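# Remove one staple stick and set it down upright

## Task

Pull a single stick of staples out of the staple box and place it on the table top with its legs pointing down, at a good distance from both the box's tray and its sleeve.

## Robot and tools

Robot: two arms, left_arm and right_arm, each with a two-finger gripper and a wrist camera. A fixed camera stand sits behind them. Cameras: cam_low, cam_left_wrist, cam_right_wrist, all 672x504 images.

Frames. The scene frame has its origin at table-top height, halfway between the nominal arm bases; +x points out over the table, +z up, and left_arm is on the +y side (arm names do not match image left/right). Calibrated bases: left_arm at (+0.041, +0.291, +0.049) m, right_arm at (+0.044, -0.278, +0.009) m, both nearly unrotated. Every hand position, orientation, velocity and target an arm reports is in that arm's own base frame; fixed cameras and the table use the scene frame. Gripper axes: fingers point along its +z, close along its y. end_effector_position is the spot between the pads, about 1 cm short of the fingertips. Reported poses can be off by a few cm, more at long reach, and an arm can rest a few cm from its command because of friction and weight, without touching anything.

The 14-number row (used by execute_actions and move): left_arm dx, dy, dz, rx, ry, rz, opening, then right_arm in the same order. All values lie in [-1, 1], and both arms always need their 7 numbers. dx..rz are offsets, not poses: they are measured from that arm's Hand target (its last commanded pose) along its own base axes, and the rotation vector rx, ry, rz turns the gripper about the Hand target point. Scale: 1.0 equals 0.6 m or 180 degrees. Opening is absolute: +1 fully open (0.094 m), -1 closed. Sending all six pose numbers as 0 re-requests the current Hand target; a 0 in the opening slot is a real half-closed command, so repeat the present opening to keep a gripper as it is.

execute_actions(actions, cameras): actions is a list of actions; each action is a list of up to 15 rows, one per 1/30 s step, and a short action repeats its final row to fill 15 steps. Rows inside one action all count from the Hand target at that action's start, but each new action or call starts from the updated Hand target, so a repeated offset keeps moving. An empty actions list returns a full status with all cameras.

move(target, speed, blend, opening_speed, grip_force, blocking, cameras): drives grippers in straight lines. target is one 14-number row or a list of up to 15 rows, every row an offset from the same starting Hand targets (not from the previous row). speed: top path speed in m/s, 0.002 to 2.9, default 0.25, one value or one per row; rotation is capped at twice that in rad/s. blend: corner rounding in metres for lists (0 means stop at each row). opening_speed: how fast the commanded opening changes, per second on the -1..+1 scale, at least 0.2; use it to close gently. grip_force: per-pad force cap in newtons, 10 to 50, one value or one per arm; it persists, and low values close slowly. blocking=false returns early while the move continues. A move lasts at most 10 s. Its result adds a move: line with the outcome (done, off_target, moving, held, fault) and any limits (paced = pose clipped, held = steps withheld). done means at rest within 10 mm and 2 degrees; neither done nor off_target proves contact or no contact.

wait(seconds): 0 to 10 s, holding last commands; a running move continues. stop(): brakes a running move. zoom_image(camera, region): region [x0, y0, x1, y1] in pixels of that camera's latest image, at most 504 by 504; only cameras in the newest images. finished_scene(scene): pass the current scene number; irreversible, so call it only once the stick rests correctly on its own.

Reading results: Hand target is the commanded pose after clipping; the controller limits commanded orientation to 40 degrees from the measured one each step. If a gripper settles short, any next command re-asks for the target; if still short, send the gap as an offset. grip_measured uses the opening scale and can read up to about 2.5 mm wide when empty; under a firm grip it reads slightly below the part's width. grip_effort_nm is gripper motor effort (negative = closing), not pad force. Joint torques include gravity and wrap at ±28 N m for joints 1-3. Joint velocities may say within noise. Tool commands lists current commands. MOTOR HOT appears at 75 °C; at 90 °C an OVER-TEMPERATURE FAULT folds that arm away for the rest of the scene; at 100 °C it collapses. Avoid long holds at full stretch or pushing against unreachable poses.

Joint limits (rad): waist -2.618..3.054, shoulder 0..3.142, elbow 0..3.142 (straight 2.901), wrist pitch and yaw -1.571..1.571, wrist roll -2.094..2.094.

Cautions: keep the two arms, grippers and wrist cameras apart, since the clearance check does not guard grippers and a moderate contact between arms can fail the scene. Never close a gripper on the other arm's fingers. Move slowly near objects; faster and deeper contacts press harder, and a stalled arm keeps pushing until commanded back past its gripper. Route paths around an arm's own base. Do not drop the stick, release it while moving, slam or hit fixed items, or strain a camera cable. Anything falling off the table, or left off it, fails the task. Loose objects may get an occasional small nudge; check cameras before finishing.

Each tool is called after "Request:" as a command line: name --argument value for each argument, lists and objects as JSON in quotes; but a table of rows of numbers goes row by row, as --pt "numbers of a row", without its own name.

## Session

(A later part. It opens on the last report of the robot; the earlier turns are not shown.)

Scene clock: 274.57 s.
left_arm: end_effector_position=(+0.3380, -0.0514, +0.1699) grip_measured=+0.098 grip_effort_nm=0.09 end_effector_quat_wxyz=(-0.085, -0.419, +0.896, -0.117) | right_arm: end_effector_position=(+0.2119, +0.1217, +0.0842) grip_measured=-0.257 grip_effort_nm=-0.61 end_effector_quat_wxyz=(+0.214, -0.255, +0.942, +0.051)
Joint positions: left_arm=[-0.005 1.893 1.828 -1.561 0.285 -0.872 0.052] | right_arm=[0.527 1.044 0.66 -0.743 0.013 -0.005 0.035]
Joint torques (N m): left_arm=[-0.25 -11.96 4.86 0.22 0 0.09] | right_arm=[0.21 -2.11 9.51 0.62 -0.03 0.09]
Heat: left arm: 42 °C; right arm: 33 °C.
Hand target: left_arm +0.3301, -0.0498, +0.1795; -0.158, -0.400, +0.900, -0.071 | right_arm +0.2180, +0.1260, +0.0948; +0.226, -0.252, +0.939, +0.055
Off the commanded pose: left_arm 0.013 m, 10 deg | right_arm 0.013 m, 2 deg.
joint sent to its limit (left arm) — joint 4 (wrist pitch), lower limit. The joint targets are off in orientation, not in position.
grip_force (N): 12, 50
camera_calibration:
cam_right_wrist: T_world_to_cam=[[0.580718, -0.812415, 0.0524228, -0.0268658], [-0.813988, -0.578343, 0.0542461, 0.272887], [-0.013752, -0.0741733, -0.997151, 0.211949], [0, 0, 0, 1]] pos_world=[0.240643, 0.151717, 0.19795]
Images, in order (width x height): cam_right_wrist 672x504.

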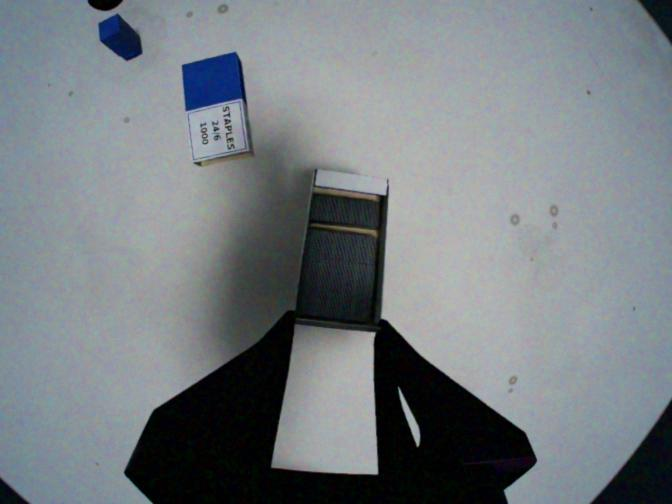

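Request:
execute_actions --actions '[[[0,0,0,0,0,0,0.1,0,0,0,0.0070,0.0040,-0.0158,-0.26],[0,0,0,0,0,0,0.1,0,0,0,0.0070,0.0040,-0.0158,-0.26],[0,0,0,0,0,0,0.1,0,0,0,0.0070,0.0040,-0.0158,-0.26],[0,0,0,0,0,0,0.1,0,0,0,-0.0070,-0.0040,0.0158,-0.26],[0,0,0,0,0,0,0.1,0,0,0,-0.0070,-0.0040,0.0158,-0.26],[0,0,0,0,0,0,0.1,0,0,0,-0.0070,-0.0040,0.0158,-0.26],[0,0,0,0,0,0,0.1,0,0,0,0.0070,0.0040,-0.0158,-0.26],[0,0,0,0,0,0,0.1,0,0,0,0.0070,0.0040,-0.0158,-0.26],[0,0,0,0,0,0,0.1,0,0,0,0.0070,0.0040,-0.0158,-0.26],[0,0,0,0,0,0,0.1,0,0,0,-0.0070,-0.0040,0.0158,-0.26],[0,0,0,0,0,0,0.1,0,0,0,-0.0070,-0.0040,0.0158,-0.26],[0,0,0,0,0,0,0.1,0,0,0,-0.0070,-0.0040,0.0158,-0.26],[0,0,0,0,0,0,0.1,0,0,0,0,0,0,-0.26]],[[0,0,0,0,0,0,0.1,0,0,0,0.0070,0.0040,-0.0158,-0.26],[0,0,0,0,0,0,0.1,0,0,0,0.0070,0.0040,-0.0158,-0.26],[0,0,0,0,0,0,0.1,0,0,0,0.0070,0.0040,-0.0158,-0.26],[0,0,0,0,0,0,0.1,0,0,0,-0.0070,-0.0040,0.0158,-0.26],[0,0,0,0,0,0,0.1,0,0,0,-0.0070,-0.0040,0.0158,-0.26],[0,0,0,0,0,0,0.1,0,0,0,-0.0070,-0.0040,0.0158,-0.26],[0,0,0,0,0,0,0.1,0,0,0,0.0070,0.0040,-0.0158,-0.26],[0,0,0,0,0,0,0.1,0,0,0,0.0070,0.0040,-0.0158,-0.26],[0,0,0,0,0,0,0.1,0,0,0,0.0070,0.0040,-0.0158,-0.26],[0,0,0,0,0,0,0.1,0,0,0,-0.0070,-0.0040,0.0158,-0.26],[0,0,0,0,0,0,0.1,0,0,0,-0.0070,-0.0040,0.0158,-0.26],[0,0,0,0,0,0,0.1,0,0,0,-0.0070,-0.0040,0.0158,-0.26],[0,0,0,0,0,0,0.1,0,0,0,0,0,0,-0.26]],[[0,0,0,0,0,0,0.1,0,0,0,0.0070,0.0040,-0.0158,-0.26],[0,0,0,0,0,0,0.1,0,0,0,0.0070,0.0040,-0.0158,-0.26],[0,0,0,0,0,0,0.1,0,0,0,0.0070,0.0040,-0.0158,-0.26],[0,0,0,0,0,0,0.1,0,0,0,-0.0070,-0.0040,0.0158,-0.26],[0,0,0,0,0,0,0.1,0,0,0,-0.0070,-0.0040,0.0158,-0.26],[0,0,0,0,0,0,0.1,0,0,0,-0.0070,-0.0040,0.0158,-0.26],[0,0,0,0,0,0,0.1,0,0,0,0.0070,0.0040,-0.0158,-0.26],[0,0,0,0,0,0,0.1,0,0,0,0.0070,0.0040,-0.0158,-0.26],[0,0,0,0,0,0,0.1,0,0,0,0.0070,0.0040,-0.0158,-0.26],[0,0,0,0,0,0,0.1,0,0,0,-0.0070,-0.0040,0.0158,-0.26],[0,0,0,0,0,0,0.1,0,0,0,-0.0070,-0.0040,0.0158,-0.26],[0,0,0,0,0,0,0.1,0,0,0,-0.0070,-0.0040,0.0158,-0.26],[0,0,0,0,0,0,0.1,0,0,0,0,0,0,-0.26]]]' --cameras '["cam_right_wrist"]'

Request:
zoom_image --camera "cam_right_wrist" --region '[270, 180, 430, 340]'

Scene clock: 277.60 s.
left_arm: end_effector_position=(+0.3380, -0.0514, +0.1699) grip_measured=+0.098 grip_effort_nm=0.09 end_effector_quat_wxyz=(-0.085, -0.419, +0.896, -0.117) | right_arm: end_effector_position=(+0.2118, +0.1216, +0.0842) grip_measured=-0.259 grip_effort_nm=-0.65 end_effector_quat_wxyz=(+0.214, -0.255, +0.942, +0.051)
Joint positions: left_arm=[-0.005 1.893 1.828 -1.561 0.285 -0.872 0.052] | right_arm=[0.527 1.044 0.66 -0.743 0.013 -0.005 0.035]
Joint velocities: left_arm=[within noise] | right_arm=[0.007 0.002 0.002 -0.081 -0.007 -0.007 -0.005]
Joint torques (N m): left_arm=[-0.25 -11.97 4.86 0.22 0 0.09] | right_arm=[0.23 -2.13 9.5 0.63 -0.03 0.03]
Heat: left arm: 42 °C; right arm: 33 °C.
Hand target: left_arm +0.3301, -0.0498, +0.1795; -0.158, -0.400, +0.900, -0.071 | right_arm +0.2179, +0.1260, +0.0948; +0.226, -0.252, +0.939, +0.055
Off the commanded pose: left_arm 0.013 m, 10 deg | right_arm 0.013 m, 2 deg.
joint sent to its limit (left arm) — joint 4 (wrist pitch), lower limit. The joint targets are off in orientation, not in position.
grip_force (N): 12, 50
camera_calibration:
cam_right_wrist: T_world_to_cam=[[0.580779, -0.812372, 0.0524117, -0.0268849], [-0.81394, -0.578376, 0.0546151, 0.272806], [-0.0140541, -0.0743792, -0.997131, 0.21205], [0, 0, 0, 1]] pos_world=[0.240642, 0.151716, 0.197951]
Images, in order (width x height): cam_right_wrist 672x504.

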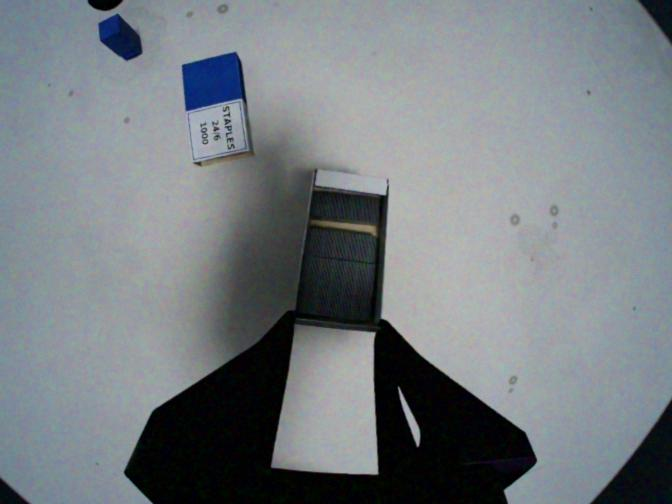

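Scaled by 3.150 from the camera's 672x504 image, which has a finer 960x720 frame.

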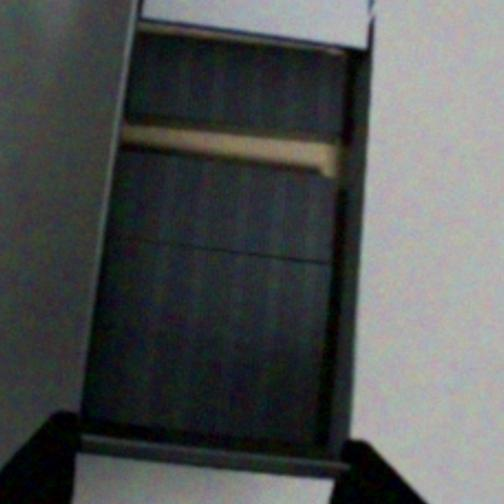

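Request:
execute_actions --actions '[[[0,0,0,0,0,0,0.1,0,0,0,0.0096,0.00555,-0.02178,-0.26],[0,0,0,0,0,0,0.1,0,0,0,0.0096,0.00555,-0.02178,-0.26],[0,0,0,0,0,0,0.1,0,0,0,0.0096,0.00555,-0.02178,-0.26],[0,0,0,0,0,0,0.1,0,0,0,-0.0096,-0.00555,0.02178,-0.26],[0,0,0,0,0,0,0.1,0,0,0,-0.0096,-0.00555,0.02178,-0.26],[0,0,0,0,0,0,0.1,0,0,0,-0.0096,-0.00555,0.02178,-0.26],[0,0,0,0,0,0,0.1,0,0,0,0.0096,0.00555,-0.02178,-0.26],[0,0,0,0,0,0,0.1,0,0,0,0.0096,0.00555,-0.02178,-0.26],[0,0,0,0,0,0,0.1,0,0,0,0.0096,0.00555,-0.02178,-0.26],[0,0,0,0,0,0,0.1,0,0,0,-0.0096,-0.00555,0.02178,-0.26],[0,0,0,0,0,0,0.1,0,0,0,-0.0096,-0.00555,0.02178,-0.26],[0,0,0,0,0,0,0.1,0,0,0,-0.0096,-0.00555,0.02178,-0.26],[0,0,0,0,0,0,0.1,0,0,0,0,0,0,-0.26]]]' --cameras '["cam_right_wrist"]'

Request:
zoom_image --camera "cam_right_wrist" --region '[270, 180, 430, 340]'

Scene clock: 279.93 s.
left_arm: end_effector_position=(+0.3380, -0.0514, +0.1699) grip_measured=+0.098 grip_effort_nm=0.09 end_effector_quat_wxyz=(-0.085, -0.419, +0.896, -0.117) | right_arm: end_effector_position=(+0.2118, +0.1216, +0.0842) grip_measured=-0.258 grip_effort_nm=-0.63 end_effector_quat_wxyz=(+0.214, -0.255, +0.942, +0.050)
Joint positions: left_arm=[-0.005 1.893 1.828 -1.561 0.285 -0.872 0.052] | right_arm=[0.527 1.044 0.66 -0.743 0.013 -0.005 0.035]
Joint velocities: left_arm=[within noise] | right_arm=[-0.002 0.007 -0.017 0.081 -0.007 0.007 0.012]
Joint torques (N m): left_arm=[-0.24 -11.97 4.88 0.22 0 0.08] | right_arm=[0.21 -2.14 9.5 0.63 -0.03 0.06]
Heat: left arm: 42 °C; right arm: 33 °C.
Hand target: left_arm +0.3301, -0.0498, +0.1795; -0.158, -0.400, +0.900, -0.071 | right_arm +0.2180, +0.1260, +0.0948; +0.226, -0.252, +0.939, +0.055
Off the commanded pose: left_arm 0.013 m, 10 deg | right_arm 0.013 m, 2 deg.
joint sent to its limit (left arm) — joint 4 (wrist pitch), lower limit. The joint targets are off in orientation, not in position.
grip_force (N): 12, 50
camera_calibration:
cam_right_wrist: T_world_to_cam=[[0.580676, -0.812426, 0.052721, -0.0269136], [-0.814015, -0.578262, 0.0546997, 0.27279], [-0.0139529, -0.0746784, -0.99711, 0.212067], [0, 0, 0, 1]] pos_world=[0.240642, 0.151716, 0.197951]
Images, in order (width x height): cam_right_wrist 672x504.

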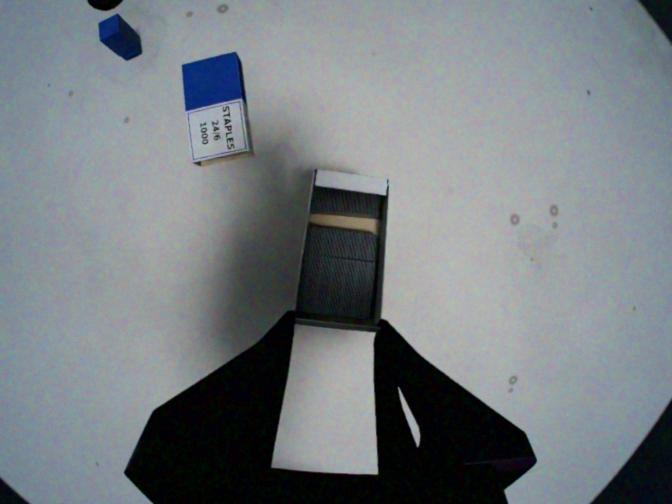

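Scaled by 3.150 from the camera's 672x504 image, which has a finer 960x720 frame.

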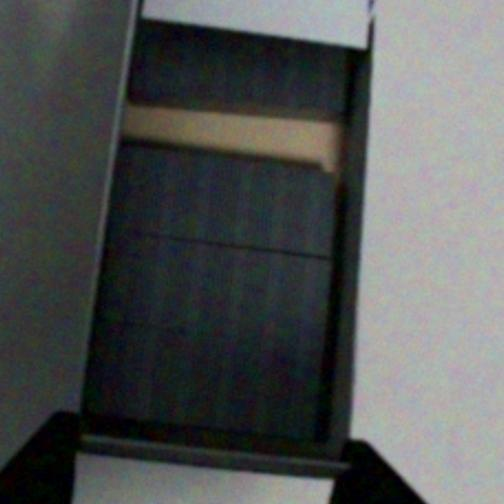

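Request:
execute_actions --actions '[[[0,0,0,0,0,0,0.1,0,0,0,0.0070,0.0040,-0.0158,-0.26],[0,0,0,0,0,0,0.1,0,0,0,0.0070,0.0040,-0.0158,-0.26],[0,0,0,0,0,0,0.1,0,0,0,0.0070,0.0040,-0.0158,-0.26],[0,0,0,0,0,0,0.1,0,0,0,-0.0070,-0.0040,0.0158,-0.26],[0,0,0,0,0,0,0.1,0,0,0,-0.0070,-0.0040,0.0158,-0.26],[0,0,0,0,0,0,0.1,0,0,0,-0.0070,-0.0040,0.0158,-0.26],[0,0,0,0,0,0,0.1,0,0,0,0.0070,0.0040,-0.0158,-0.26],[0,0,0,0,0,0,0.1,0,0,0,0.0070,0.0040,-0.0158,-0.26],[0,0,0,0,0,0,0.1,0,0,0,0.0070,0.0040,-0.0158,-0.26],[0,0,0,0,0,0,0.1,0,0,0,-0.0070,-0.0040,0.0158,-0.26],[0,0,0,0,0,0,0.1,0,0,0,-0.0070,-0.0040,0.0158,-0.26],[0,0,0,0,0,0,0.1,0,0,0,-0.0070,-0.0040,0.0158,-0.26],[0,0,0,0,0,0,0.1,0,0,0,0,0,0,-0.26]],[[0,0,0,0,0,0,0.1,0,0,0,0.0070,0.0040,-0.0158,-0.26],[0,0,0,0,0,0,0.1,0,0,0,0.0070,0.0040,-0.0158,-0.26],[0,0,0,0,0,0,0.1,0,0,0,0.0070,0.0040,-0.0158,-0.26],[0,0,0,0,0,0,0.1,0,0,0,-0.0070,-0.0040,0.0158,-0.26],[0,0,0,0,0,0,0.1,0,0,0,-0.0070,-0.0040,0.0158,-0.26],[0,0,0,0,0,0,0.1,0,0,0,-0.0070,-0.0040,0.0158,-0.26],[0,0,0,0,0,0,0.1,0,0,0,0.0070,0.0040,-0.0158,-0.26],[0,0,0,0,0,0,0.1,0,0,0,0.0070,0.0040,-0.0158,-0.26],[0,0,0,0,0,0,0.1,0,0,0,0.0070,0.0040,-0.0158,-0.26],[0,0,0,0,0,0,0.1,0,0,0,-0.0070,-0.0040,0.0158,-0.26],[0,0,0,0,0,0,0.1,0,0,0,-0.0070,-0.0040,0.0158,-0.26],[0,0,0,0,0,0,0.1,0,0,0,-0.0070,-0.0040,0.0158,-0.26],[0,0,0,0,0,0,0.1,0,0,0,0,0,0,-0.26]],[[0,0,0,0,0,0,0.1,0,0,0,0.0070,0.0040,-0.0158,-0.26],[0,0,0,0,0,0,0.1,0,0,0,0.0070,0.0040,-0.0158,-0.26],[0,0,0,0,0,0,0.1,0,0,0,0.0070,0.0040,-0.0158,-0.26],[0,0,0,0,0,0,0.1,0,0,0,-0.0070,-0.0040,0.0158,-0.26],[0,0,0,0,0,0,0.1,0,0,0,-0.0070,-0.0040,0.0158,-0.26],[0,0,0,0,0,0,0.1,0,0,0,-0.0070,-0.0040,0.0158,-0.26],[0,0,0,0,0,0,0.1,0,0,0,0.0070,0.0040,-0.0158,-0.26],[0,0,0,0,0,0,0.1,0,0,0,0.0070,0.0040,-0.0158,-0.26],[0,0,0,0,0,0,0.1,0,0,0,0.0070,0.0040,-0.0158,-0.26],[0,0,0,0,0,0,0.1,0,0,0,-0.0070,-0.0040,0.0158,-0.26],[0,0,0,0,0,0,0.1,0,0,0,-0.0070,-0.0040,0.0158,-0.26],[0,0,0,0,0,0,0.1,0,0,0,-0.0070,-0.0040,0.0158,-0.26],[0,0,0,0,0,0,0.1,0,0,0,0,0,0,-0.26]],[[0,0,0,0,0,0,0.1,0,0,0,0.0070,0.0040,-0.0158,-0.26],[0,0,0,0,0,0,0.1,0,0,0,0.0070,0.0040,-0.0158,-0.26],[0,0,0,0,0,0,0.1,0,0,0,0.0070,0.0040,-0.0158,-0.26],[0,0,0,0,0,0,0.1,0,0,0,-0.0070,-0.0040,0.0158,-0.26],[0,0,0,0,0,0,0.1,0,0,0,-0.0070,-0.0040,0.0158,-0.26],[0,0,0,0,0,0,0.1,0,0,0,-0.0070,-0.0040,0.0158,-0.26],[0,0,0,0,0,0,0.1,0,0,0,0.0070,0.0040,-0.0158,-0.26],[0,0,0,0,0,0,0.1,0,0,0,0.0070,0.0040,-0.0158,-0.26],[0,0,0,0,0,0,0.1,0,0,0,0.0070,0.0040,-0.0158,-0.26],[0,0,0,0,0,0,0.1,0,0,0,-0.0070,-0.0040,0.0158,-0.26],[0,0,0,0,0,0,0.1,0,0,0,-0.0070,-0.0040,0.0158,-0.26],[0,0,0,0,0,0,0.1,0,0,0,-0.0070,-0.0040,0.0158,-0.26],[0,0,0,0,0,0,0.1,0,0,0,0,0,0,-0.26]]]' --cameras '["cam_right_wrist"]'

Request:
zoom_image --camera "cam_right_wrist" --region '[270, 180, 430, 340]'

Scene clock: 284.40 s.
left_arm: end_effector_position=(+0.3380, -0.0514, +0.1699) grip_measured=+0.098 grip_effort_nm=0.09 end_effector_quat_wxyz=(-0.085, -0.419, +0.896, -0.117) | right_arm: end_effector_position=(+0.2118, +0.1216, +0.0842) grip_measured=-0.257 grip_effort_nm=-0.56 end_effector_quat_wxyz=(+0.214, -0.255, +0.942, +0.050)
Joint positions: left_arm=[-0.005 1.893 1.828 -1.561 0.285 -0.872 0.052] | right_arm=[0.527 1.044 0.66 -0.743 0.013 -0.005 0.035]
Joint torques (N m): left_arm=[-0.24 -11.99 4.86 0.22 0 0.08] | right_arm=[0.23 -2.13 9.52 0.63 -0.03 0.01]
Heat: left arm: 42 °C; right arm: 33 °C.
Hand target: left_arm +0.3301, -0.0498, +0.1795; -0.158, -0.400, +0.900, -0.071 | right_arm +0.2180, +0.1260, +0.0948; +0.226, -0.252, +0.939, +0.055
Off the commanded pose: left_arm 0.013 m, 10 deg | right_arm 0.013 m, 2 deg.
joint sent to its limit (left arm) — joint 4 (wrist pitch), lower limit. The joint targets are off in orientation, not in position.
grip_force (N): 12, 50
camera_calibration:
cam_right_wrist: T_world_to_cam=[[0.580676, -0.812426, 0.052721, -0.0269136], [-0.814015, -0.578262, 0.0546997, 0.27279], [-0.0139529, -0.0746784, -0.99711, 0.212067], [0, 0, 0, 1]] pos_world=[0.240642, 0.151716, 0.197951]
Images, in order (width x height): cam_right_wrist 672x504.

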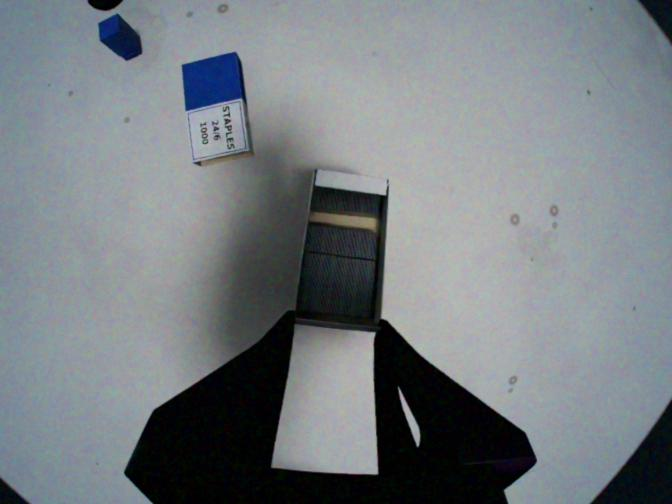

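Scaled by 3.150 from the camera's 672x504 image, which has a finer 960x720 frame.

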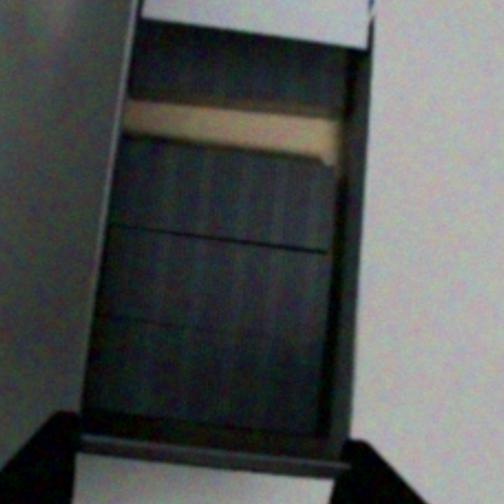

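Request:
move --pt "0 0 0 0 0 0 0.1 0.01 0.0058 -0.0747 0.0572 -0.0991 0 -0.26" --pt "0 0 0 0 0 0 0.1 0.01 0.0058 -0.1355 0.0572 -0.0991 0 -0.26" --speed '[0.15,0.05]' --cameras '["cam_right_wrist","cam_low"]'

Request:
zoom_image --camera "cam_low" --region '[180, 300, 340, 420]'

Scene clock: 293.03 s.
left_arm: end_effector_position=(+0.3380, -0.0514, +0.1699) grip_measured=+0.098 grip_effort_nm=0.09 end_effector_quat_wxyz=(-0.085, -0.419, +0.896, -0.117) | right_arm: end_effector_position=(+0.2242, +0.1287, +0.0139) grip_measured=-0.259 grip_effort_nm=-0.66 end_effector_quat_wxyz=(+0.387, -0.237, +0.886, +0.098)
Joint positions: left_arm=[-0.005 1.893 1.828 -1.561 0.285 -0.872 0.052] | right_arm=[0.527 0.996 0.092 0.155 0.013 -0.002 0.035]
Joint velocities: left_arm=[within noise] | right_arm=[0.002 0.012 0.012 -0.037 0.022 0.037 -0.004]
Joint torques (N m): left_arm=[-0.25 -11.97 4.88 0.22 0 0.08] | right_arm=[0.44 -0.96 5.72 1.24 0.01 0.04]
Heat: left arm: 43 °C; right arm: 33 °C.
Hand target: left_arm +0.3301, -0.0498, +0.1795; -0.158, -0.400, +0.900, -0.071 | right_arm +0.2241, +0.1295, +0.0136; +0.391, -0.236, +0.884, +0.099
Off the commanded pose: left_arm 0.013 m, 10 deg | right_arm 0.001 m, 1 deg.
joint sent to its limit (left arm) — joint 4 (wrist pitch), lower limit. The joint targets are off in orientation, not in position.
grip_force (N): 12, 50
move: off_target (left_arm)
camera_calibration:
cam_right_wrist: T_world_to_cam=[[0.556428, -0.826896, 0.0814267, -0.0177106], [-0.772176, -0.550802, -0.3168, 0.282993], [0.306811, 0.113401, -0.944991, 0.0458659], [0, 0, 0, 1]] pos_world=[0.214303, 0.136027, 0.134437]
Images, in order (width x height): cam_low 672x504, cam_right_wrist 672x504.

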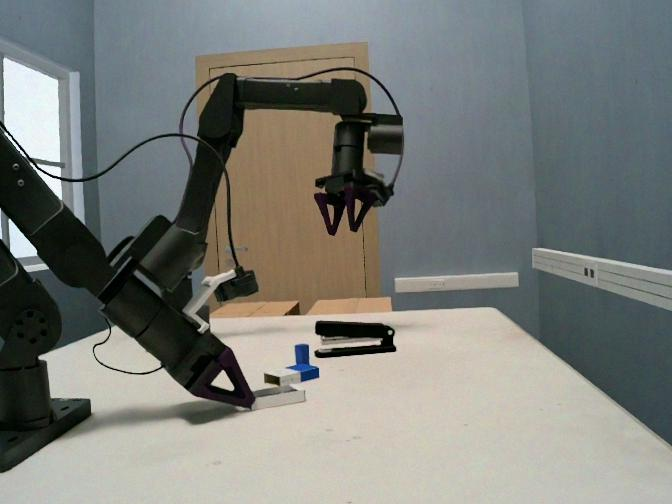

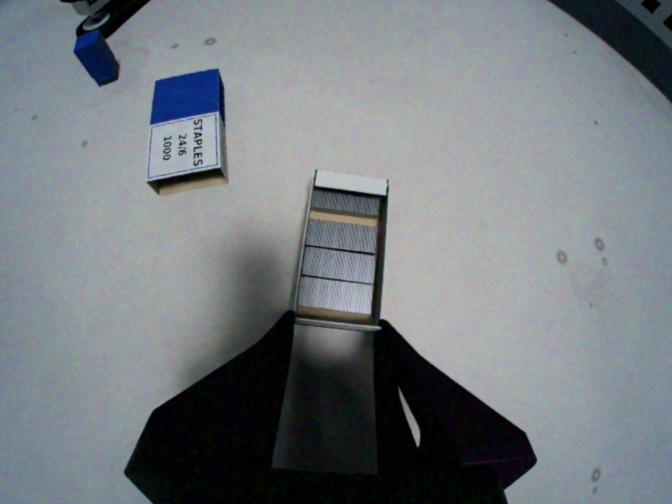

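Scaled by 3.150 from the camera's 672x504 image, which has a finer 960x720 frame.

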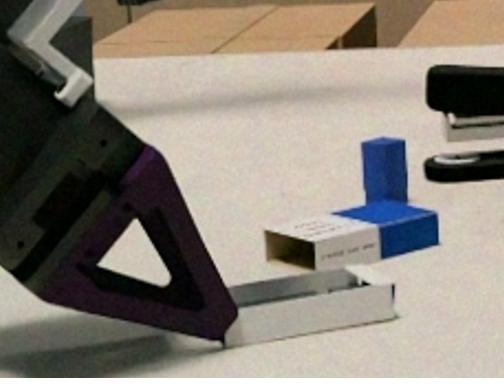

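Request:
move --target '[0,0,0,0,0,0,0.1,0,0,-0.002,-0.0097,0.0168,0,-0.26]' --speed 0.06 --cameras '["cam_right_wrist","cam_low"]'

Request:
zoom_image --camera "cam_low" --region '[180, 300, 340, 420]'

Request:
zoom_image --camera "cam_right_wrist" --region '[270, 180, 430, 340]'

Scene clock: 294.50 s.
left_arm: end_effector_position=(+0.3380, -0.0514, +0.1699) grip_measured=+0.098 grip_effort_nm=0.09 end_effector_quat_wxyz=(-0.085, -0.419, +0.896, -0.117) | right_arm: end_effector_position=(+0.2251, +0.1293, +0.0132) grip_measured=-0.259 grip_effort_nm=-0.65 end_effector_quat_wxyz=(+0.374, -0.239, +0.891, +0.094)
Joint positions: left_arm=[-0.005 1.893 1.828 -1.561 0.285 -0.872 0.052] | right_arm=[0.527 1.019 0.121 0.119 0.013 -0.002 0.035]
Joint velocities: left_arm=[within noise] | right_arm=[-0.007 -0.002 -0.012 -0.007 0.051 -0.007 -0.005]
Joint torques (N m): left_arm=[-0.24 -11.97 4.88 0.22 0 0.09] | right_arm=[0.39 -0.79 7.71 0.77 0 0.03]
Heat: left arm: 43 °C; right arm: 32 °C.
Hand target: left_arm +0.3301, -0.0498, +0.1795; -0.158, -0.400, +0.900, -0.071 | right_arm +0.2240, +0.1295, +0.0123; +0.364, -0.239, +0.896, +0.092
Off the commanded pose: left_arm 0.013 m, 10 deg | right_arm 0.001 m, 1 deg.
joint sent to its limit (left arm) — joint 4 (wrist pitch), lower limit. The joint targets are off in orientation, not in position.
grip_force (N): 12, 50
move: off_target (left_arm)
camera_calibration:
cam_right_wrist: T_world_to_cam=[[0.558488, -0.825703, 0.0794144, -0.0182378], [-0.779862, -0.555272, -0.288945, 0.285682], [0.282679, 0.0994398, -0.954046, 0.0521817], [0, 0, 0, 1]] pos_world=[0.218228, 0.138383, 0.133779]
Images, in order (width x height): cam_low 672x504, cam_right_wrist 672x504.

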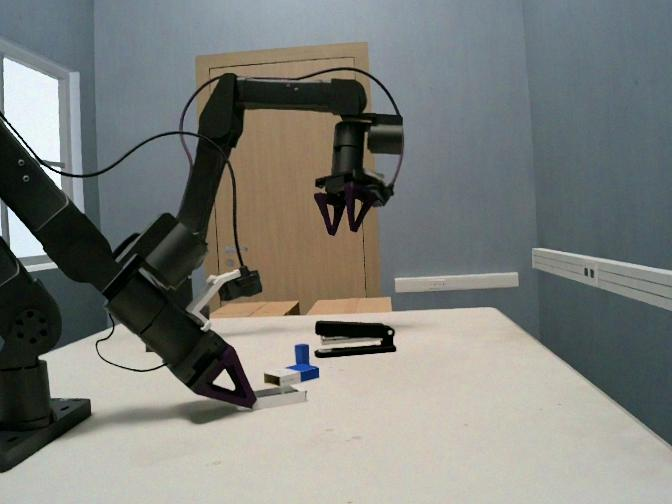

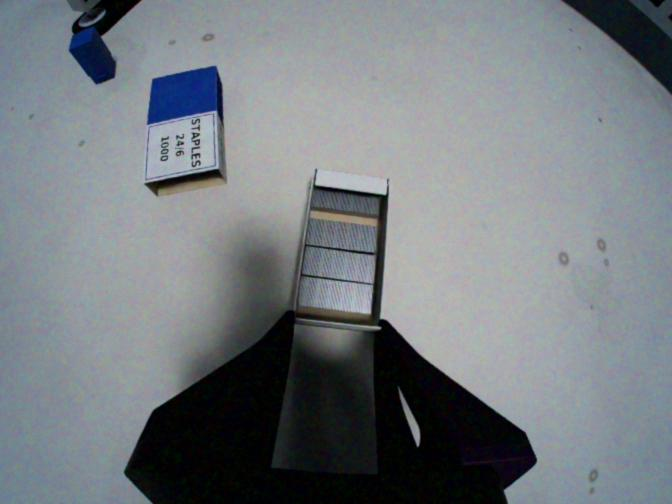

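Scaled by 3.150 from the camera's 672x504 image, which has a finer 960x720 frame.

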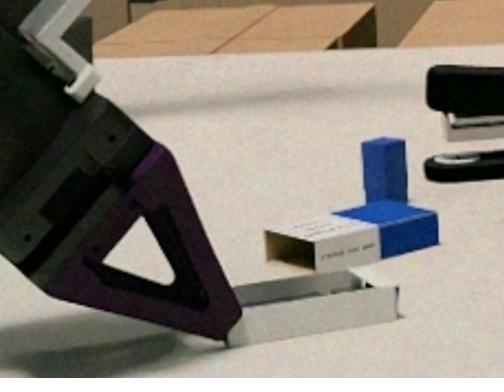

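Scaled by 3.150 from the camera's 672x504 image, which has a finer 960x720 frame.

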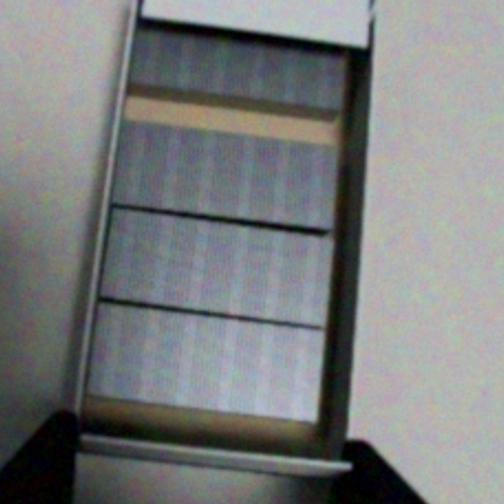

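Request:
move --pt "0 0 0 0 0 0 0.1 0 0 0 0 0 0 -0.26" --pt "0 0 0 0 0 0 0.1 0 0 0 0 0 0 0.1" --speed 0.06 --opening_speed 0.6 --cameras '["cam_right_wrist","cam_low"]'

Request:
zoom_image --camera "cam_low" --region '[180, 300, 340, 420]'

Request:
zoom_image --camera "cam_right_wrist" --region '[270, 180, 430, 340]'

Scene clock: 296.23 s.
left_arm: end_effector_position=(+0.3380, -0.0514, +0.1699) grip_measured=+0.098 grip_effort_nm=0.09 end_effector_quat_wxyz=(-0.085, -0.419, +0.896, -0.117) | right_arm: end_effector_position=(+0.2227, +0.1278, +0.0100) grip_measured=+0.098 grip_effort_nm=0.12 end_effector_quat_wxyz=(+0.367, -0.239, +0.894, +0.092)
Joint positions: left_arm=[-0.005 1.893 1.828 -1.561 0.285 -0.872 0.052] | right_arm=[0.527 1.022 0.121 0.105 0.014 -0.001 0.052]
Joint torques (N m): left_arm=[-0.25 -11.97 4.88 0.22 0 0.08] | right_arm=[0.42 -1.05 7.75 0.85 0 0.03]
Heat: left arm: 43 °C; right arm: 32 °C.
Hand target: left_arm +0.3301, -0.0498, +0.1795; -0.158, -0.400, +0.900, -0.071 | right_arm +0.2240, +0.1295, +0.0123; +0.364, -0.239, +0.896, +0.092
Off the commanded pose: left_arm 0.013 m, 10 deg | right_arm 0.003 m, 0 deg.
joint sent to its limit (left arm) — joint 4 (wrist pitch), lower limit. The joint targets are off in orientation, not in position.
grip_force (N): 12, 50
move: off_target (left_arm)
camera_calibration:
cam_right_wrist: T_world_to_cam=[[0.558943, -0.825531, 0.0779893, -0.0179681], [-0.784458, -0.556915, -0.272894, 0.283238], [0.268716, 0.091353, -0.958878, 0.0541343], [0, 0, 0, 1]] pos_world=[0.217685, 0.137961, 0.130604]
Images, in order (width x height): cam_low 672x504, cam_right_wrist 672x504.

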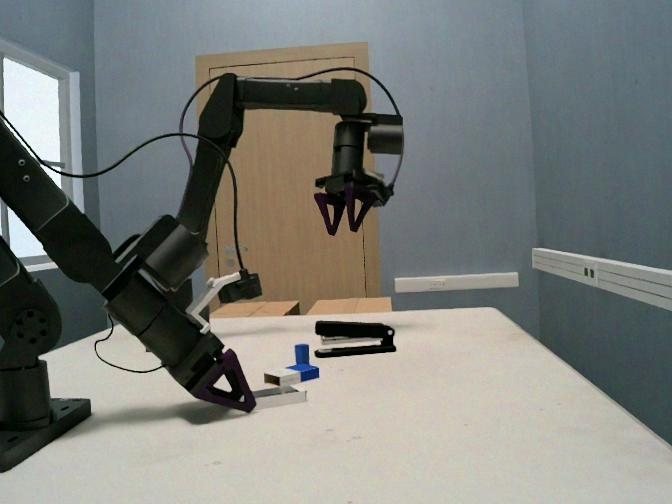

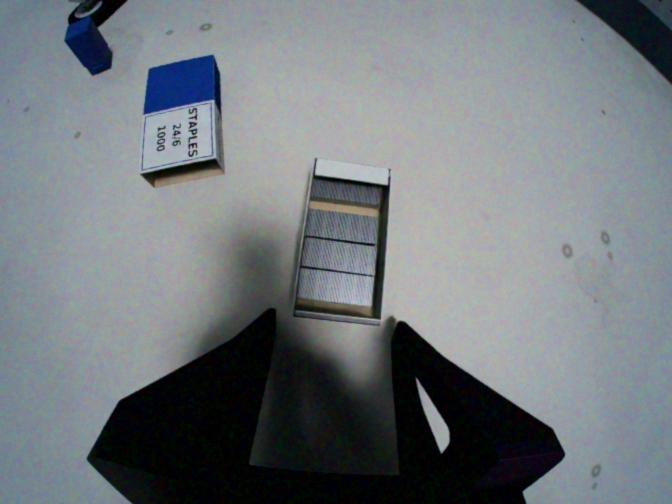

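Scaled by 3.150 from the camera's 672x504 image, which has a finer 960x720 frame.

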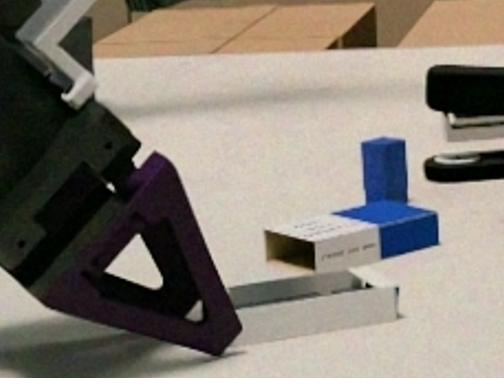

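Scaled by 3.150 from the camera's 672x504 image, which has a finer 960x720 frame.

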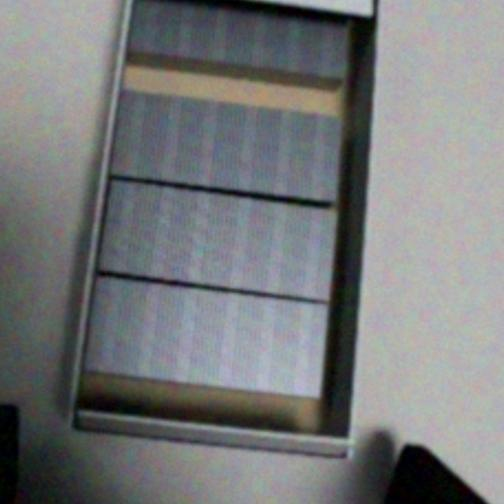

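Request:
move --pt "0 0 0 0 0 0 0.1 -0.0167 -0.01 0.0833 0 0 0 0.1" --pt "0 0 0 0 0 0 0.1 0.08 0.0442 0.1 -0.1231 0.2131 0 0.1" --speed '[0.12,0.2]' --blend '[0.02,0]' --cameras '["cam_right_wrist"]'

Scene clock: 299.67 s.
left_arm: end_effector_position=(+0.3380, -0.0514, +0.1699) grip_measured=+0.098 grip_effort_nm=0.09 end_effector_quat_wxyz=(-0.085, -0.419, +0.896, -0.117) | right_arm: end_effector_position=(+0.2662, +0.1531, +0.0680) grip_measured=+0.098 grip_effort_nm=0.11 end_effector_quat_wxyz=(-0.006, -0.261, +0.965, -0.009)
Joint positions: left_arm=[-0.005 1.893 1.828 -1.561 0.285 -0.872 0.052] | right_arm=[0.527 1.747 1.267 -1.107 0.014 -0.001 0.052]
Joint torques (N m): left_arm=[-0.25 -11.97 4.86 0.22 0 0.08] | right_arm=[-0.27 -7.25 8.42 -0.06 -0.05 -0.04]
Heat: left arm: 43 °C; right arm: 33 °C.
Hand target: left_arm +0.3301, -0.0498, +0.1795; -0.158, -0.400, +0.900, -0.071 | right_arm +0.2720, +0.1560, +0.0724; -0.001, -0.260, +0.966, -0.006
Off the commanded pose: left_arm 0.013 m, 10 deg | right_arm 0.008 m, 1 deg.
joint sent to its limit (left arm) — joint 4 (wrist pitch), lower limit. The joint targets are off in orientation, not in position.
grip_force (N): 12, 50
move: off_target (left_arm)
camera_calibration:
cam_right_wrist: T_world_to_cam=[[0.589069, -0.808058, 0.00628038, -0.0318246], [-0.706455, -0.511197, 0.489489, 0.267615], [-0.392325, -0.29278, -0.871987, 0.324692], [0, 0, 0, 1]] pos_world=[0.33519, 0.206151, 0.152332]
Images, in order (width x height): cam_right_wrist 672x504.

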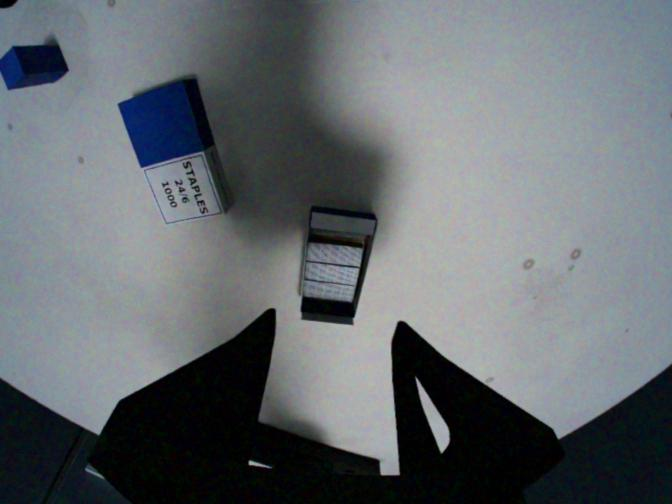

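Request:
move --target '[0,0,0,0,0,0,0.1,0.0267,0.0167,-0.0573,0,0,0,0.1]' --speed 0.1 --cameras '["cam_right_wrist","cam_low"]'

Scene clock: 301.60 s.
left_arm: end_effector_position=(+0.3380, -0.0514, +0.1699) grip_measured=+0.098 grip_effort_nm=0.09 end_effector_quat_wxyz=(-0.085, -0.419, +0.896, -0.117) | right_arm: end_effector_position=(+0.2794, +0.1608, +0.0362) grip_measured=+0.098 grip_effort_nm=0.11 end_effector_quat_wxyz=(-0.014, -0.261, +0.965, -0.011)
Joint positions: left_arm=[-0.005 1.893 1.828 -1.561 0.285 -0.872 0.052] | right_arm=[0.527 1.853 1.267 -1.018 0.014 -0.001 0.052]
Joint torques (N m): left_arm=[-0.24 -11.97 4.86 0.22 0 0.09] | right_arm=[-0.09 -8.23 7.34 0.08 -0.06 -0.02]
Heat: left arm: 43 °C; right arm: 33 °C.
Hand target: left_arm +0.3301, -0.0498, +0.1795; -0.158, -0.400, +0.900, -0.071 | right_arm +0.2880, +0.1660, +0.0380; -0.001, -0.260, +0.966, -0.005
Off the commanded pose: left_arm 0.013 m, 10 deg | right_arm 0.010 m, 2 deg.
joint sent to its limit (left arm) — joint 4 (wrist pitch), lower limit. The joint targets are off in orientation, not in position.
grip_force (N): 12, 50
move: off_target (left_arm)
camera_calibration:
cam_right_wrist: T_world_to_cam=[[0.589204, -0.807972, 0.00452563, -0.0331655], [-0.699045, -0.506946, 0.504324, 0.293123], [-0.405185, -0.300313, -0.863503, 0.308817], [0, 0, 0, 1]] pos_world=[0.349576, 0.214543, 0.118986]
Images, in order (width x height): cam_low 672x504, cam_right_wrist 672x504.

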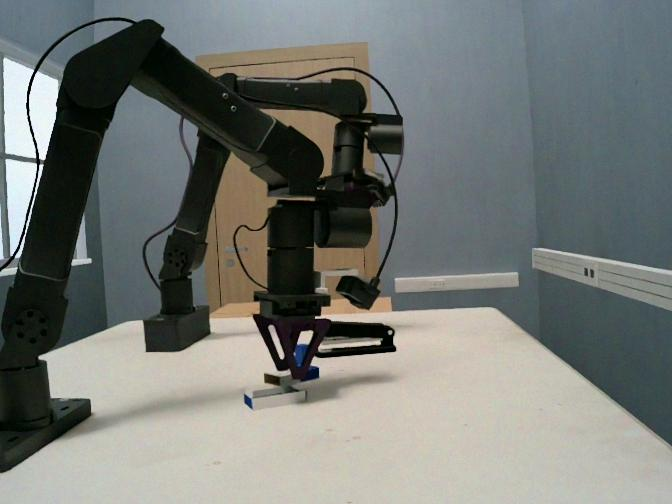

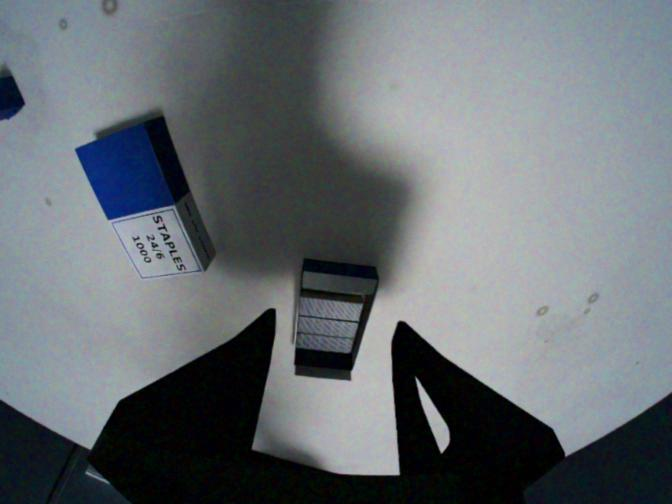

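Request:
move --target '[0,0,0,0,0,0,0.1,0.012,0.0067,-0.0333,0,0,0,0.1]' --speed 0.06 --cameras '["cam_right_wrist"]'

Scene clock: 303.30 s.
left_arm: end_effector_position=(+0.3380, -0.0514, +0.1699) grip_measured=+0.098 grip_effort_nm=0.09 end_effector_quat_wxyz=(-0.085, -0.419, +0.896, -0.117) | right_arm: end_effector_position=(+0.2892, +0.1665, +0.0189) grip_measured=+0.098 grip_effort_nm=0.11 end_effector_quat_wxyz=(-0.009, -0.261, +0.965, -0.009)
Joint positions: left_arm=[-0.005 1.893 1.828 -1.561 0.285 -0.872 0.052] | right_arm=[0.527 1.908 1.267 -0.953 0.014 -0.001 0.052]
Joint torques (N m): left_arm=[-0.25 -11.97 4.86 0.22 0 0.09] | right_arm=[-0.14 -8.42 6.5 0.19 -0.05 -0.03]
Heat: left arm: 43 °C; right arm: 33 °C.
Hand target: left_arm +0.3301, -0.0498, +0.1795; -0.158, -0.400, +0.900, -0.071 | right_arm +0.2952, +0.1701, +0.0180; -0.001, -0.260, +0.966, -0.005
Off the commanded pose: left_arm 0.013 m, 10 deg | right_arm 0.007 m, 1 deg.
joint sent to its limit (left arm) — joint 4 (wrist pitch), lower limit. The joint targets are off in orientation, not in position.
grip_force (N): 12, 50
move: off_target (left_arm)
camera_calibration:
cam_right_wrist: T_world_to_cam=[[0.589124, -0.808023, 0.00561274, -0.0341844], [-0.703706, -0.509628, 0.495053, 0.31356], [-0.397154, -0.295597, -0.868845, 0.296588], [0, 0, 0, 1]] pos_world=[0.358584, 0.219848, 0.102652]
Images, in order (width x height): cam_right_wrist 672x504.

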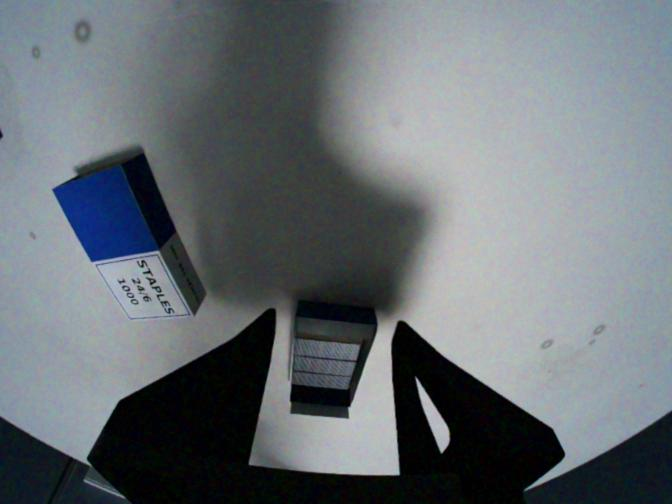

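Request:
move --target '[0,0,0,0,0,0,0.1,-0.0045,-0.0025,-0.0158,0,0,0,0.1]' --speed 0.04 --cameras '["cam_right_wrist"]'

Scene clock: 304.70 s.
left_arm: end_effector_position=(+0.3380, -0.0514, +0.1699) grip_measured=+0.098 grip_effort_nm=0.09 end_effector_quat_wxyz=(-0.085, -0.419, +0.896, -0.117) | right_arm: end_effector_position=(+0.2917, +0.1679, +0.0143) grip_measured=+0.098 grip_effort_nm=0.11 end_effector_quat_wxyz=(+0.000, -0.261, +0.965, -0.007)
Joint positions: left_arm=[-0.005 1.893 1.828 -1.561 0.285 -0.872 0.052] | right_arm=[0.527 1.908 1.247 -0.913 0.014 -0.001 0.052]
Joint torques (N m): left_arm=[-0.25 -11.97 4.86 0.22 0 0.09] | right_arm=[-0.1 -8.09 5.23 0.11 -0.06 -0.02]
Heat: left arm: 43 °C; right arm: 32 °C.
Hand target: left_arm +0.3301, -0.0498, +0.1795; -0.158, -0.400, +0.900, -0.071 | right_arm +0.2926, +0.1686, +0.0086; -0.001, -0.260, +0.966, -0.005
Off the commanded pose: left_arm 0.013 m, 10 deg | right_arm 0.006 m, 0 deg.
joint sent to its limit (left arm) — joint 4 (wrist pitch), lower limit. The joint targets are off in orientation, not in position.
grip_force (N): 12, 50
move: off_target (left_arm)
camera_calibration:
cam_right_wrist: T_world_to_cam=[[0.588995, -0.808101, 0.00761772, -0.0344696], [-0.711886, -0.51436, 0.478176, 0.32179], [-0.382496, -0.287066, -0.878231, 0.288422], [0, 0, 0, 1]] pos_world=[0.359701, 0.220458, 0.0996917]
Images, in order (width x height): cam_right_wrist 672x504.

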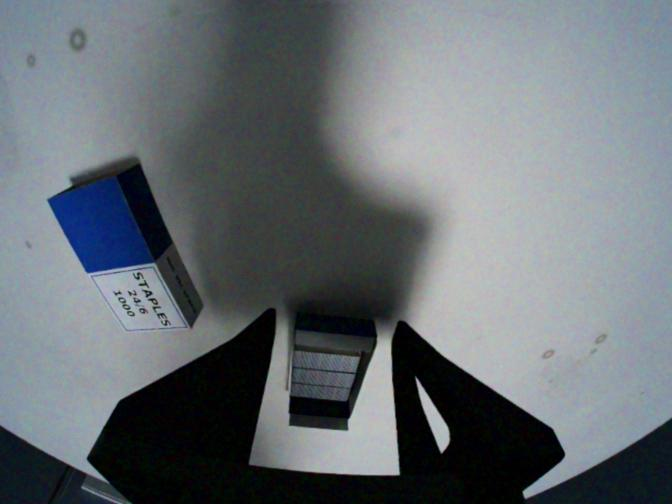

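Request:
move --target '[0,0,0,0,0,0,0.1,-0.0125,-0.0072,-0.0033,0,0,0,0.1]' --speed 0.04 --cameras '["cam_right_wrist"]'

Scene clock: 305.70 s.
left_arm: end_effector_position=(+0.3380, -0.0514, +0.1699) grip_measured=+0.098 grip_effort_nm=0.09 end_effector_quat_wxyz=(-0.085, -0.419, +0.896, -0.117) | right_arm: end_effector_position=(+0.2822, +0.1624, +0.0048) grip_measured=+0.098 grip_effort_nm=0.11 end_effector_quat_wxyz=(-0.012, -0.261, +0.965, -0.010)
Joint positions: left_arm=[-0.005 1.893 1.828 -1.561 0.285 -0.872 0.052] | right_arm=[0.527 1.908 1.205 -0.897 0.014 -0.001 0.052]
Joint torques (N m): left_arm=[-0.24 -11.97 4.88 0.22 0 0.09] | right_arm=[-0.1 -10.13 4.66 0.15 -0.06 -0.02]
Heat: left arm: 43 °C; right arm: 32 °C.
Hand target: left_arm +0.3301, -0.0498, +0.1795; -0.158, -0.400, +0.900, -0.071 | right_arm +0.2851, +0.1643, +0.0066; -0.001, -0.260, +0.966, -0.005
Off the commanded pose: left_arm 0.013 m, 10 deg | right_arm 0.004 m, 1 deg.
joint sent to its limit (left arm) — joint 4 (wrist pitch), lower limit. The joint targets are off in orientation, not in position.
grip_force (N): 12, 50
move: off_target (left_arm)
camera_calibration:
cam_right_wrist: T_world_to_cam=[[0.589091, -0.808052, 0.00493493, -0.033265], [-0.700928, -0.507937, 0.5007, 0.312471], [-0.402085, -0.298417, -0.865607, 0.282187], [0, 0, 0, 1]] pos_world=[0.352079, 0.216045, 0.0879726]
Images, in order (width x height): cam_right_wrist 672x504.

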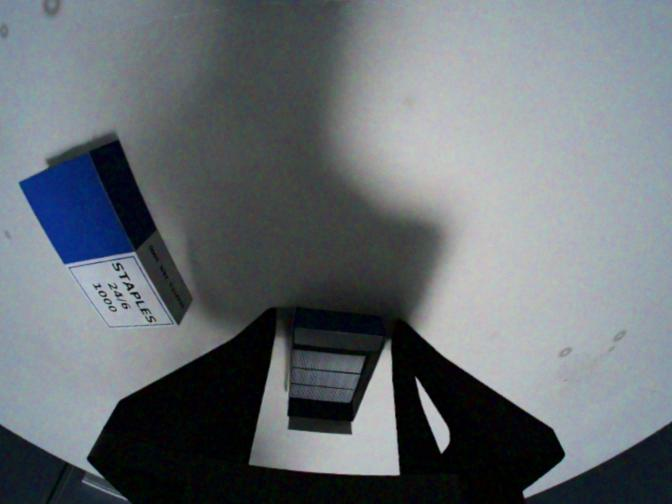

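Request:
move --target '[0,0,0,0,0,0,0.1,-0.0073,-0.004,0.008,0,0,0,0.1]' --speed 0.04 --cameras '["cam_right_wrist"]'

Scene clock: 307.20 s.
left_arm: end_effector_position=(+0.3380, -0.0514, +0.1699) grip_measured=+0.098 grip_effort_nm=0.09 end_effector_quat_wxyz=(-0.085, -0.419, +0.896, -0.117) | right_arm: end_effector_position=(+0.2798, +0.1610, +0.0048) grip_measured=+0.098 grip_effort_nm=0.11 end_effector_quat_wxyz=(-0.012, -0.261, +0.965, -0.010)
Joint positions: left_arm=[-0.005 1.893 1.828 -1.561 0.285 -0.872 0.052] | right_arm=[0.527 1.899 1.193 -0.894 0.014 -0.001 0.052]
Joint torques (N m): left_arm=[-0.25 -11.97 4.86 0.22 0 0.09] | right_arm=[-0.08 -11.55 4.74 0.01 -0.06 -0.01]
Heat: left arm: 43 °C; right arm: 32 °C.
Hand target: left_arm +0.3301, -0.0498, +0.1795; -0.158, -0.400, +0.900, -0.071 | right_arm +0.2807, +0.1619, +0.0114; -0.001, -0.260, +0.966, -0.005
Off the commanded pose: left_arm 0.013 m, 10 deg | right_arm 0.007 m, 1 deg.
joint sent to its limit (left arm) — joint 4 (wrist pitch), lower limit. The joint targets are off in orientation, not in position.
grip_force (N): 12, 50
move: off_target (left_arm)
camera_calibration:
cam_right_wrist: T_world_to_cam=[[0.589112, -0.808037, 0.00490304, -0.0330488], [-0.700739, -0.507845, 0.501057, 0.31008], [-0.402382, -0.298614, -0.8654, 0.280887], [0, 0, 0, 1]] pos_world=[0.349779, 0.214645, 0.0878739]
Images, in order (width x height): cam_right_wrist 672x504.

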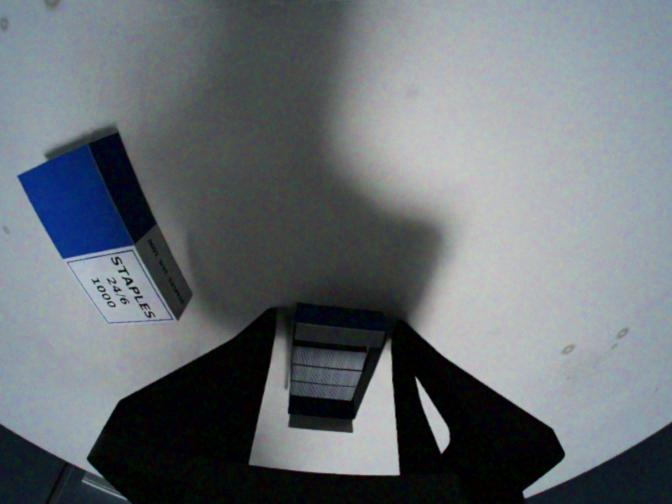

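Request:
move --target '[0,0,0,0,0,0,0.1,-0.0055,-0.003,0.008,0,0,0,0.1]' --speed 0.04 --cameras '["cam_right_wrist"]'

Scene clock: 308.10 s.
left_arm: end_effector_position=(+0.3380, -0.0514, +0.1699) grip_measured=+0.098 grip_effort_nm=0.09 end_effector_quat_wxyz=(-0.085, -0.419, +0.896, -0.117) | right_arm: end_effector_position=(+0.2782, +0.1601, +0.0079) grip_measured=+0.098 grip_effort_nm=0.11 end_effector_quat_wxyz=(-0.009, -0.261, +0.965, -0.009)
Joint positions: left_arm=[-0.005 1.893 1.828 -1.561 0.285 -0.872 0.052] | right_arm=[0.527 1.881 1.183 -0.895 0.014 -0.001 0.052]
Joint torques (N m): left_arm=[-0.25 -11.97 4.88 0.22 0 0.09] | right_arm=[-0.05 -11.69 5.05 -0.09 -0.06 -0.01]
Heat: left arm: 43 °C; right arm: 32 °C.
Hand target: left_arm +0.3301, -0.0498, +0.1795; -0.158, -0.400, +0.900, -0.071 | right_arm +0.2774, +0.1600, +0.0162; -0.001, -0.260, +0.966, -0.005
Off the commanded pose: left_arm 0.013 m, 10 deg | right_arm 0.008 m, 1 deg.
joint sent to its limit (left arm) — joint 4 (wrist pitch), lower limit. The joint targets are off in orientation, not in position.
grip_force (N): 12, 50
move: off_target (left_arm)
camera_calibration:
cam_right_wrist: T_world_to_cam=[[0.589124, -0.808023, 0.00561274, -0.0328137], [-0.703706, -0.509628, 0.495053, 0.308003], [-0.397154, -0.295597, -0.868845, 0.280771], [0, 0, 0, 1]] pos_world=[0.347584, 0.213448, 0.0916521]
Images, in order (width x height): cam_right_wrist 672x504.

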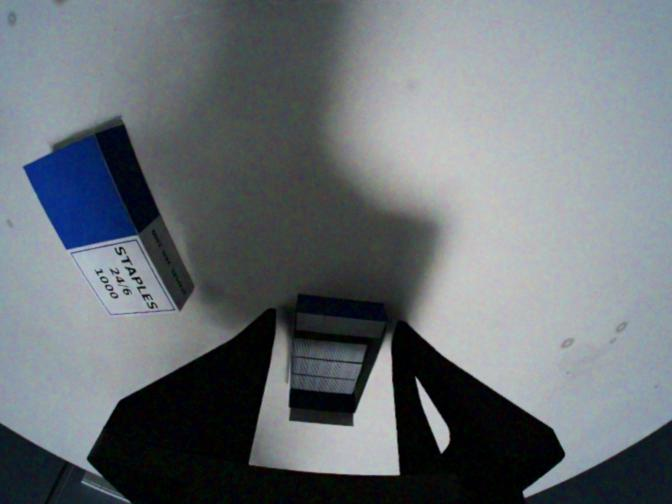

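Request:
move --pt "0 0 0 0 0 0 0.1 0.0016 -0.0028 0 0 0 0 0.1" --pt "0 0 0 0 0 0 0.1 0.0016 -0.0028 0 0 0 0 -0.26" --speed 0.04 --opening_speed 0.5 --grip_force '[12,50]' --cameras '["cam_right_wrist","cam_low"]'

Request:
zoom_image --camera "cam_right_wrist" --region '[260, 280, 420, 440]'

Scene clock: 310.30 s.
left_arm: end_effector_position=(+0.3380, -0.0514, +0.1699) grip_measured=+0.098 grip_effort_nm=0.09 end_effector_quat_wxyz=(-0.085, -0.419, +0.896, -0.117) | right_arm: end_effector_position=(+0.2782, +0.1601, +0.0079) grip_measured=-0.248 grip_effort_nm=-0.90 end_effector_quat_wxyz=(-0.009, -0.261, +0.965, -0.009)
Joint positions: left_arm=[-0.005 1.893 1.828 -1.561 0.285 -0.872 0.052] | right_arm=[0.527 1.881 1.183 -0.895 0.014 -0.001 0.035]
Joint torques (N m): left_arm=[-0.24 -11.97 4.86 0.22 0 0.09] | right_arm=[-0.59 -11.7 5.03 -0.08 -0.05 -0.06]
Heat: left arm: 43 °C; right arm: 32 °C.
Hand target: left_arm +0.3301, -0.0498, +0.1795; -0.158, -0.400, +0.900, -0.071 | right_arm +0.2783, +0.1584, +0.0162; -0.001, -0.260, +0.966, -0.005
Off the commanded pose: left_arm 0.013 m, 10 deg | right_arm 0.008 m, 1 deg.
joint sent to its limit (left arm) — joint 4 (wrist pitch), lower limit. The joint targets are off in orientation, not in position.
grip_force (N): 12, 50
move: off_target (left_arm)
camera_calibration:
cam_right_wrist: T_world_to_cam=[[0.589464, -0.807775, 0.00562236, -0.0329874], [-0.70348, -0.509911, 0.495083, 0.307982], [-0.397049, -0.295789, -0.868828, 0.280773], [0, 0, 0, 1]] pos_world=[0.347585, 0.213447, 0.0916522]
Images, in order (width x height): cam_low 672x504, cam_right_wrist 672x504.

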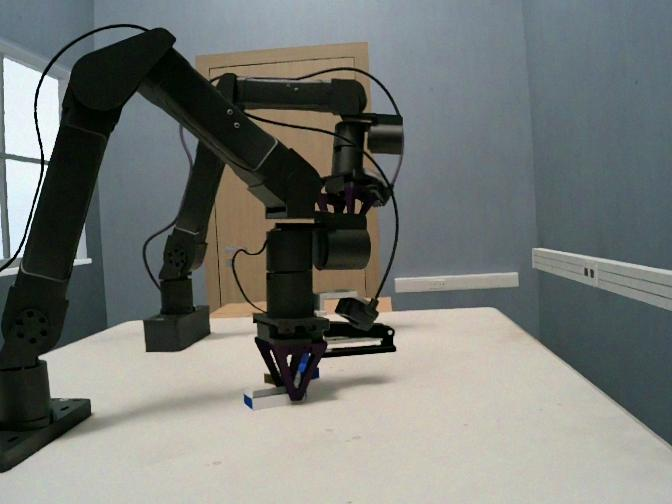

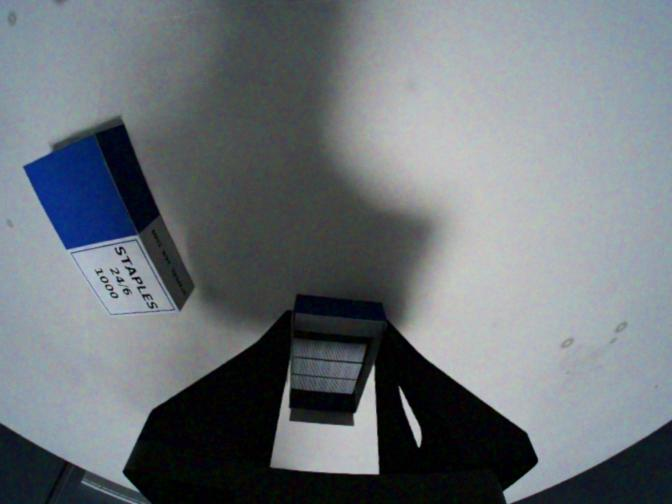

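Scaled by 3.150 from the camera's 672x504 image, which has a finer 960x720 frame.

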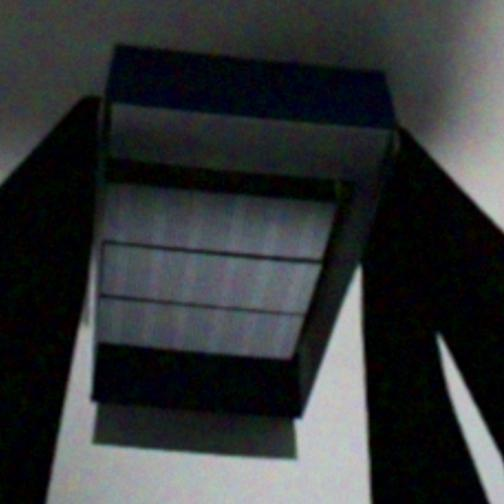

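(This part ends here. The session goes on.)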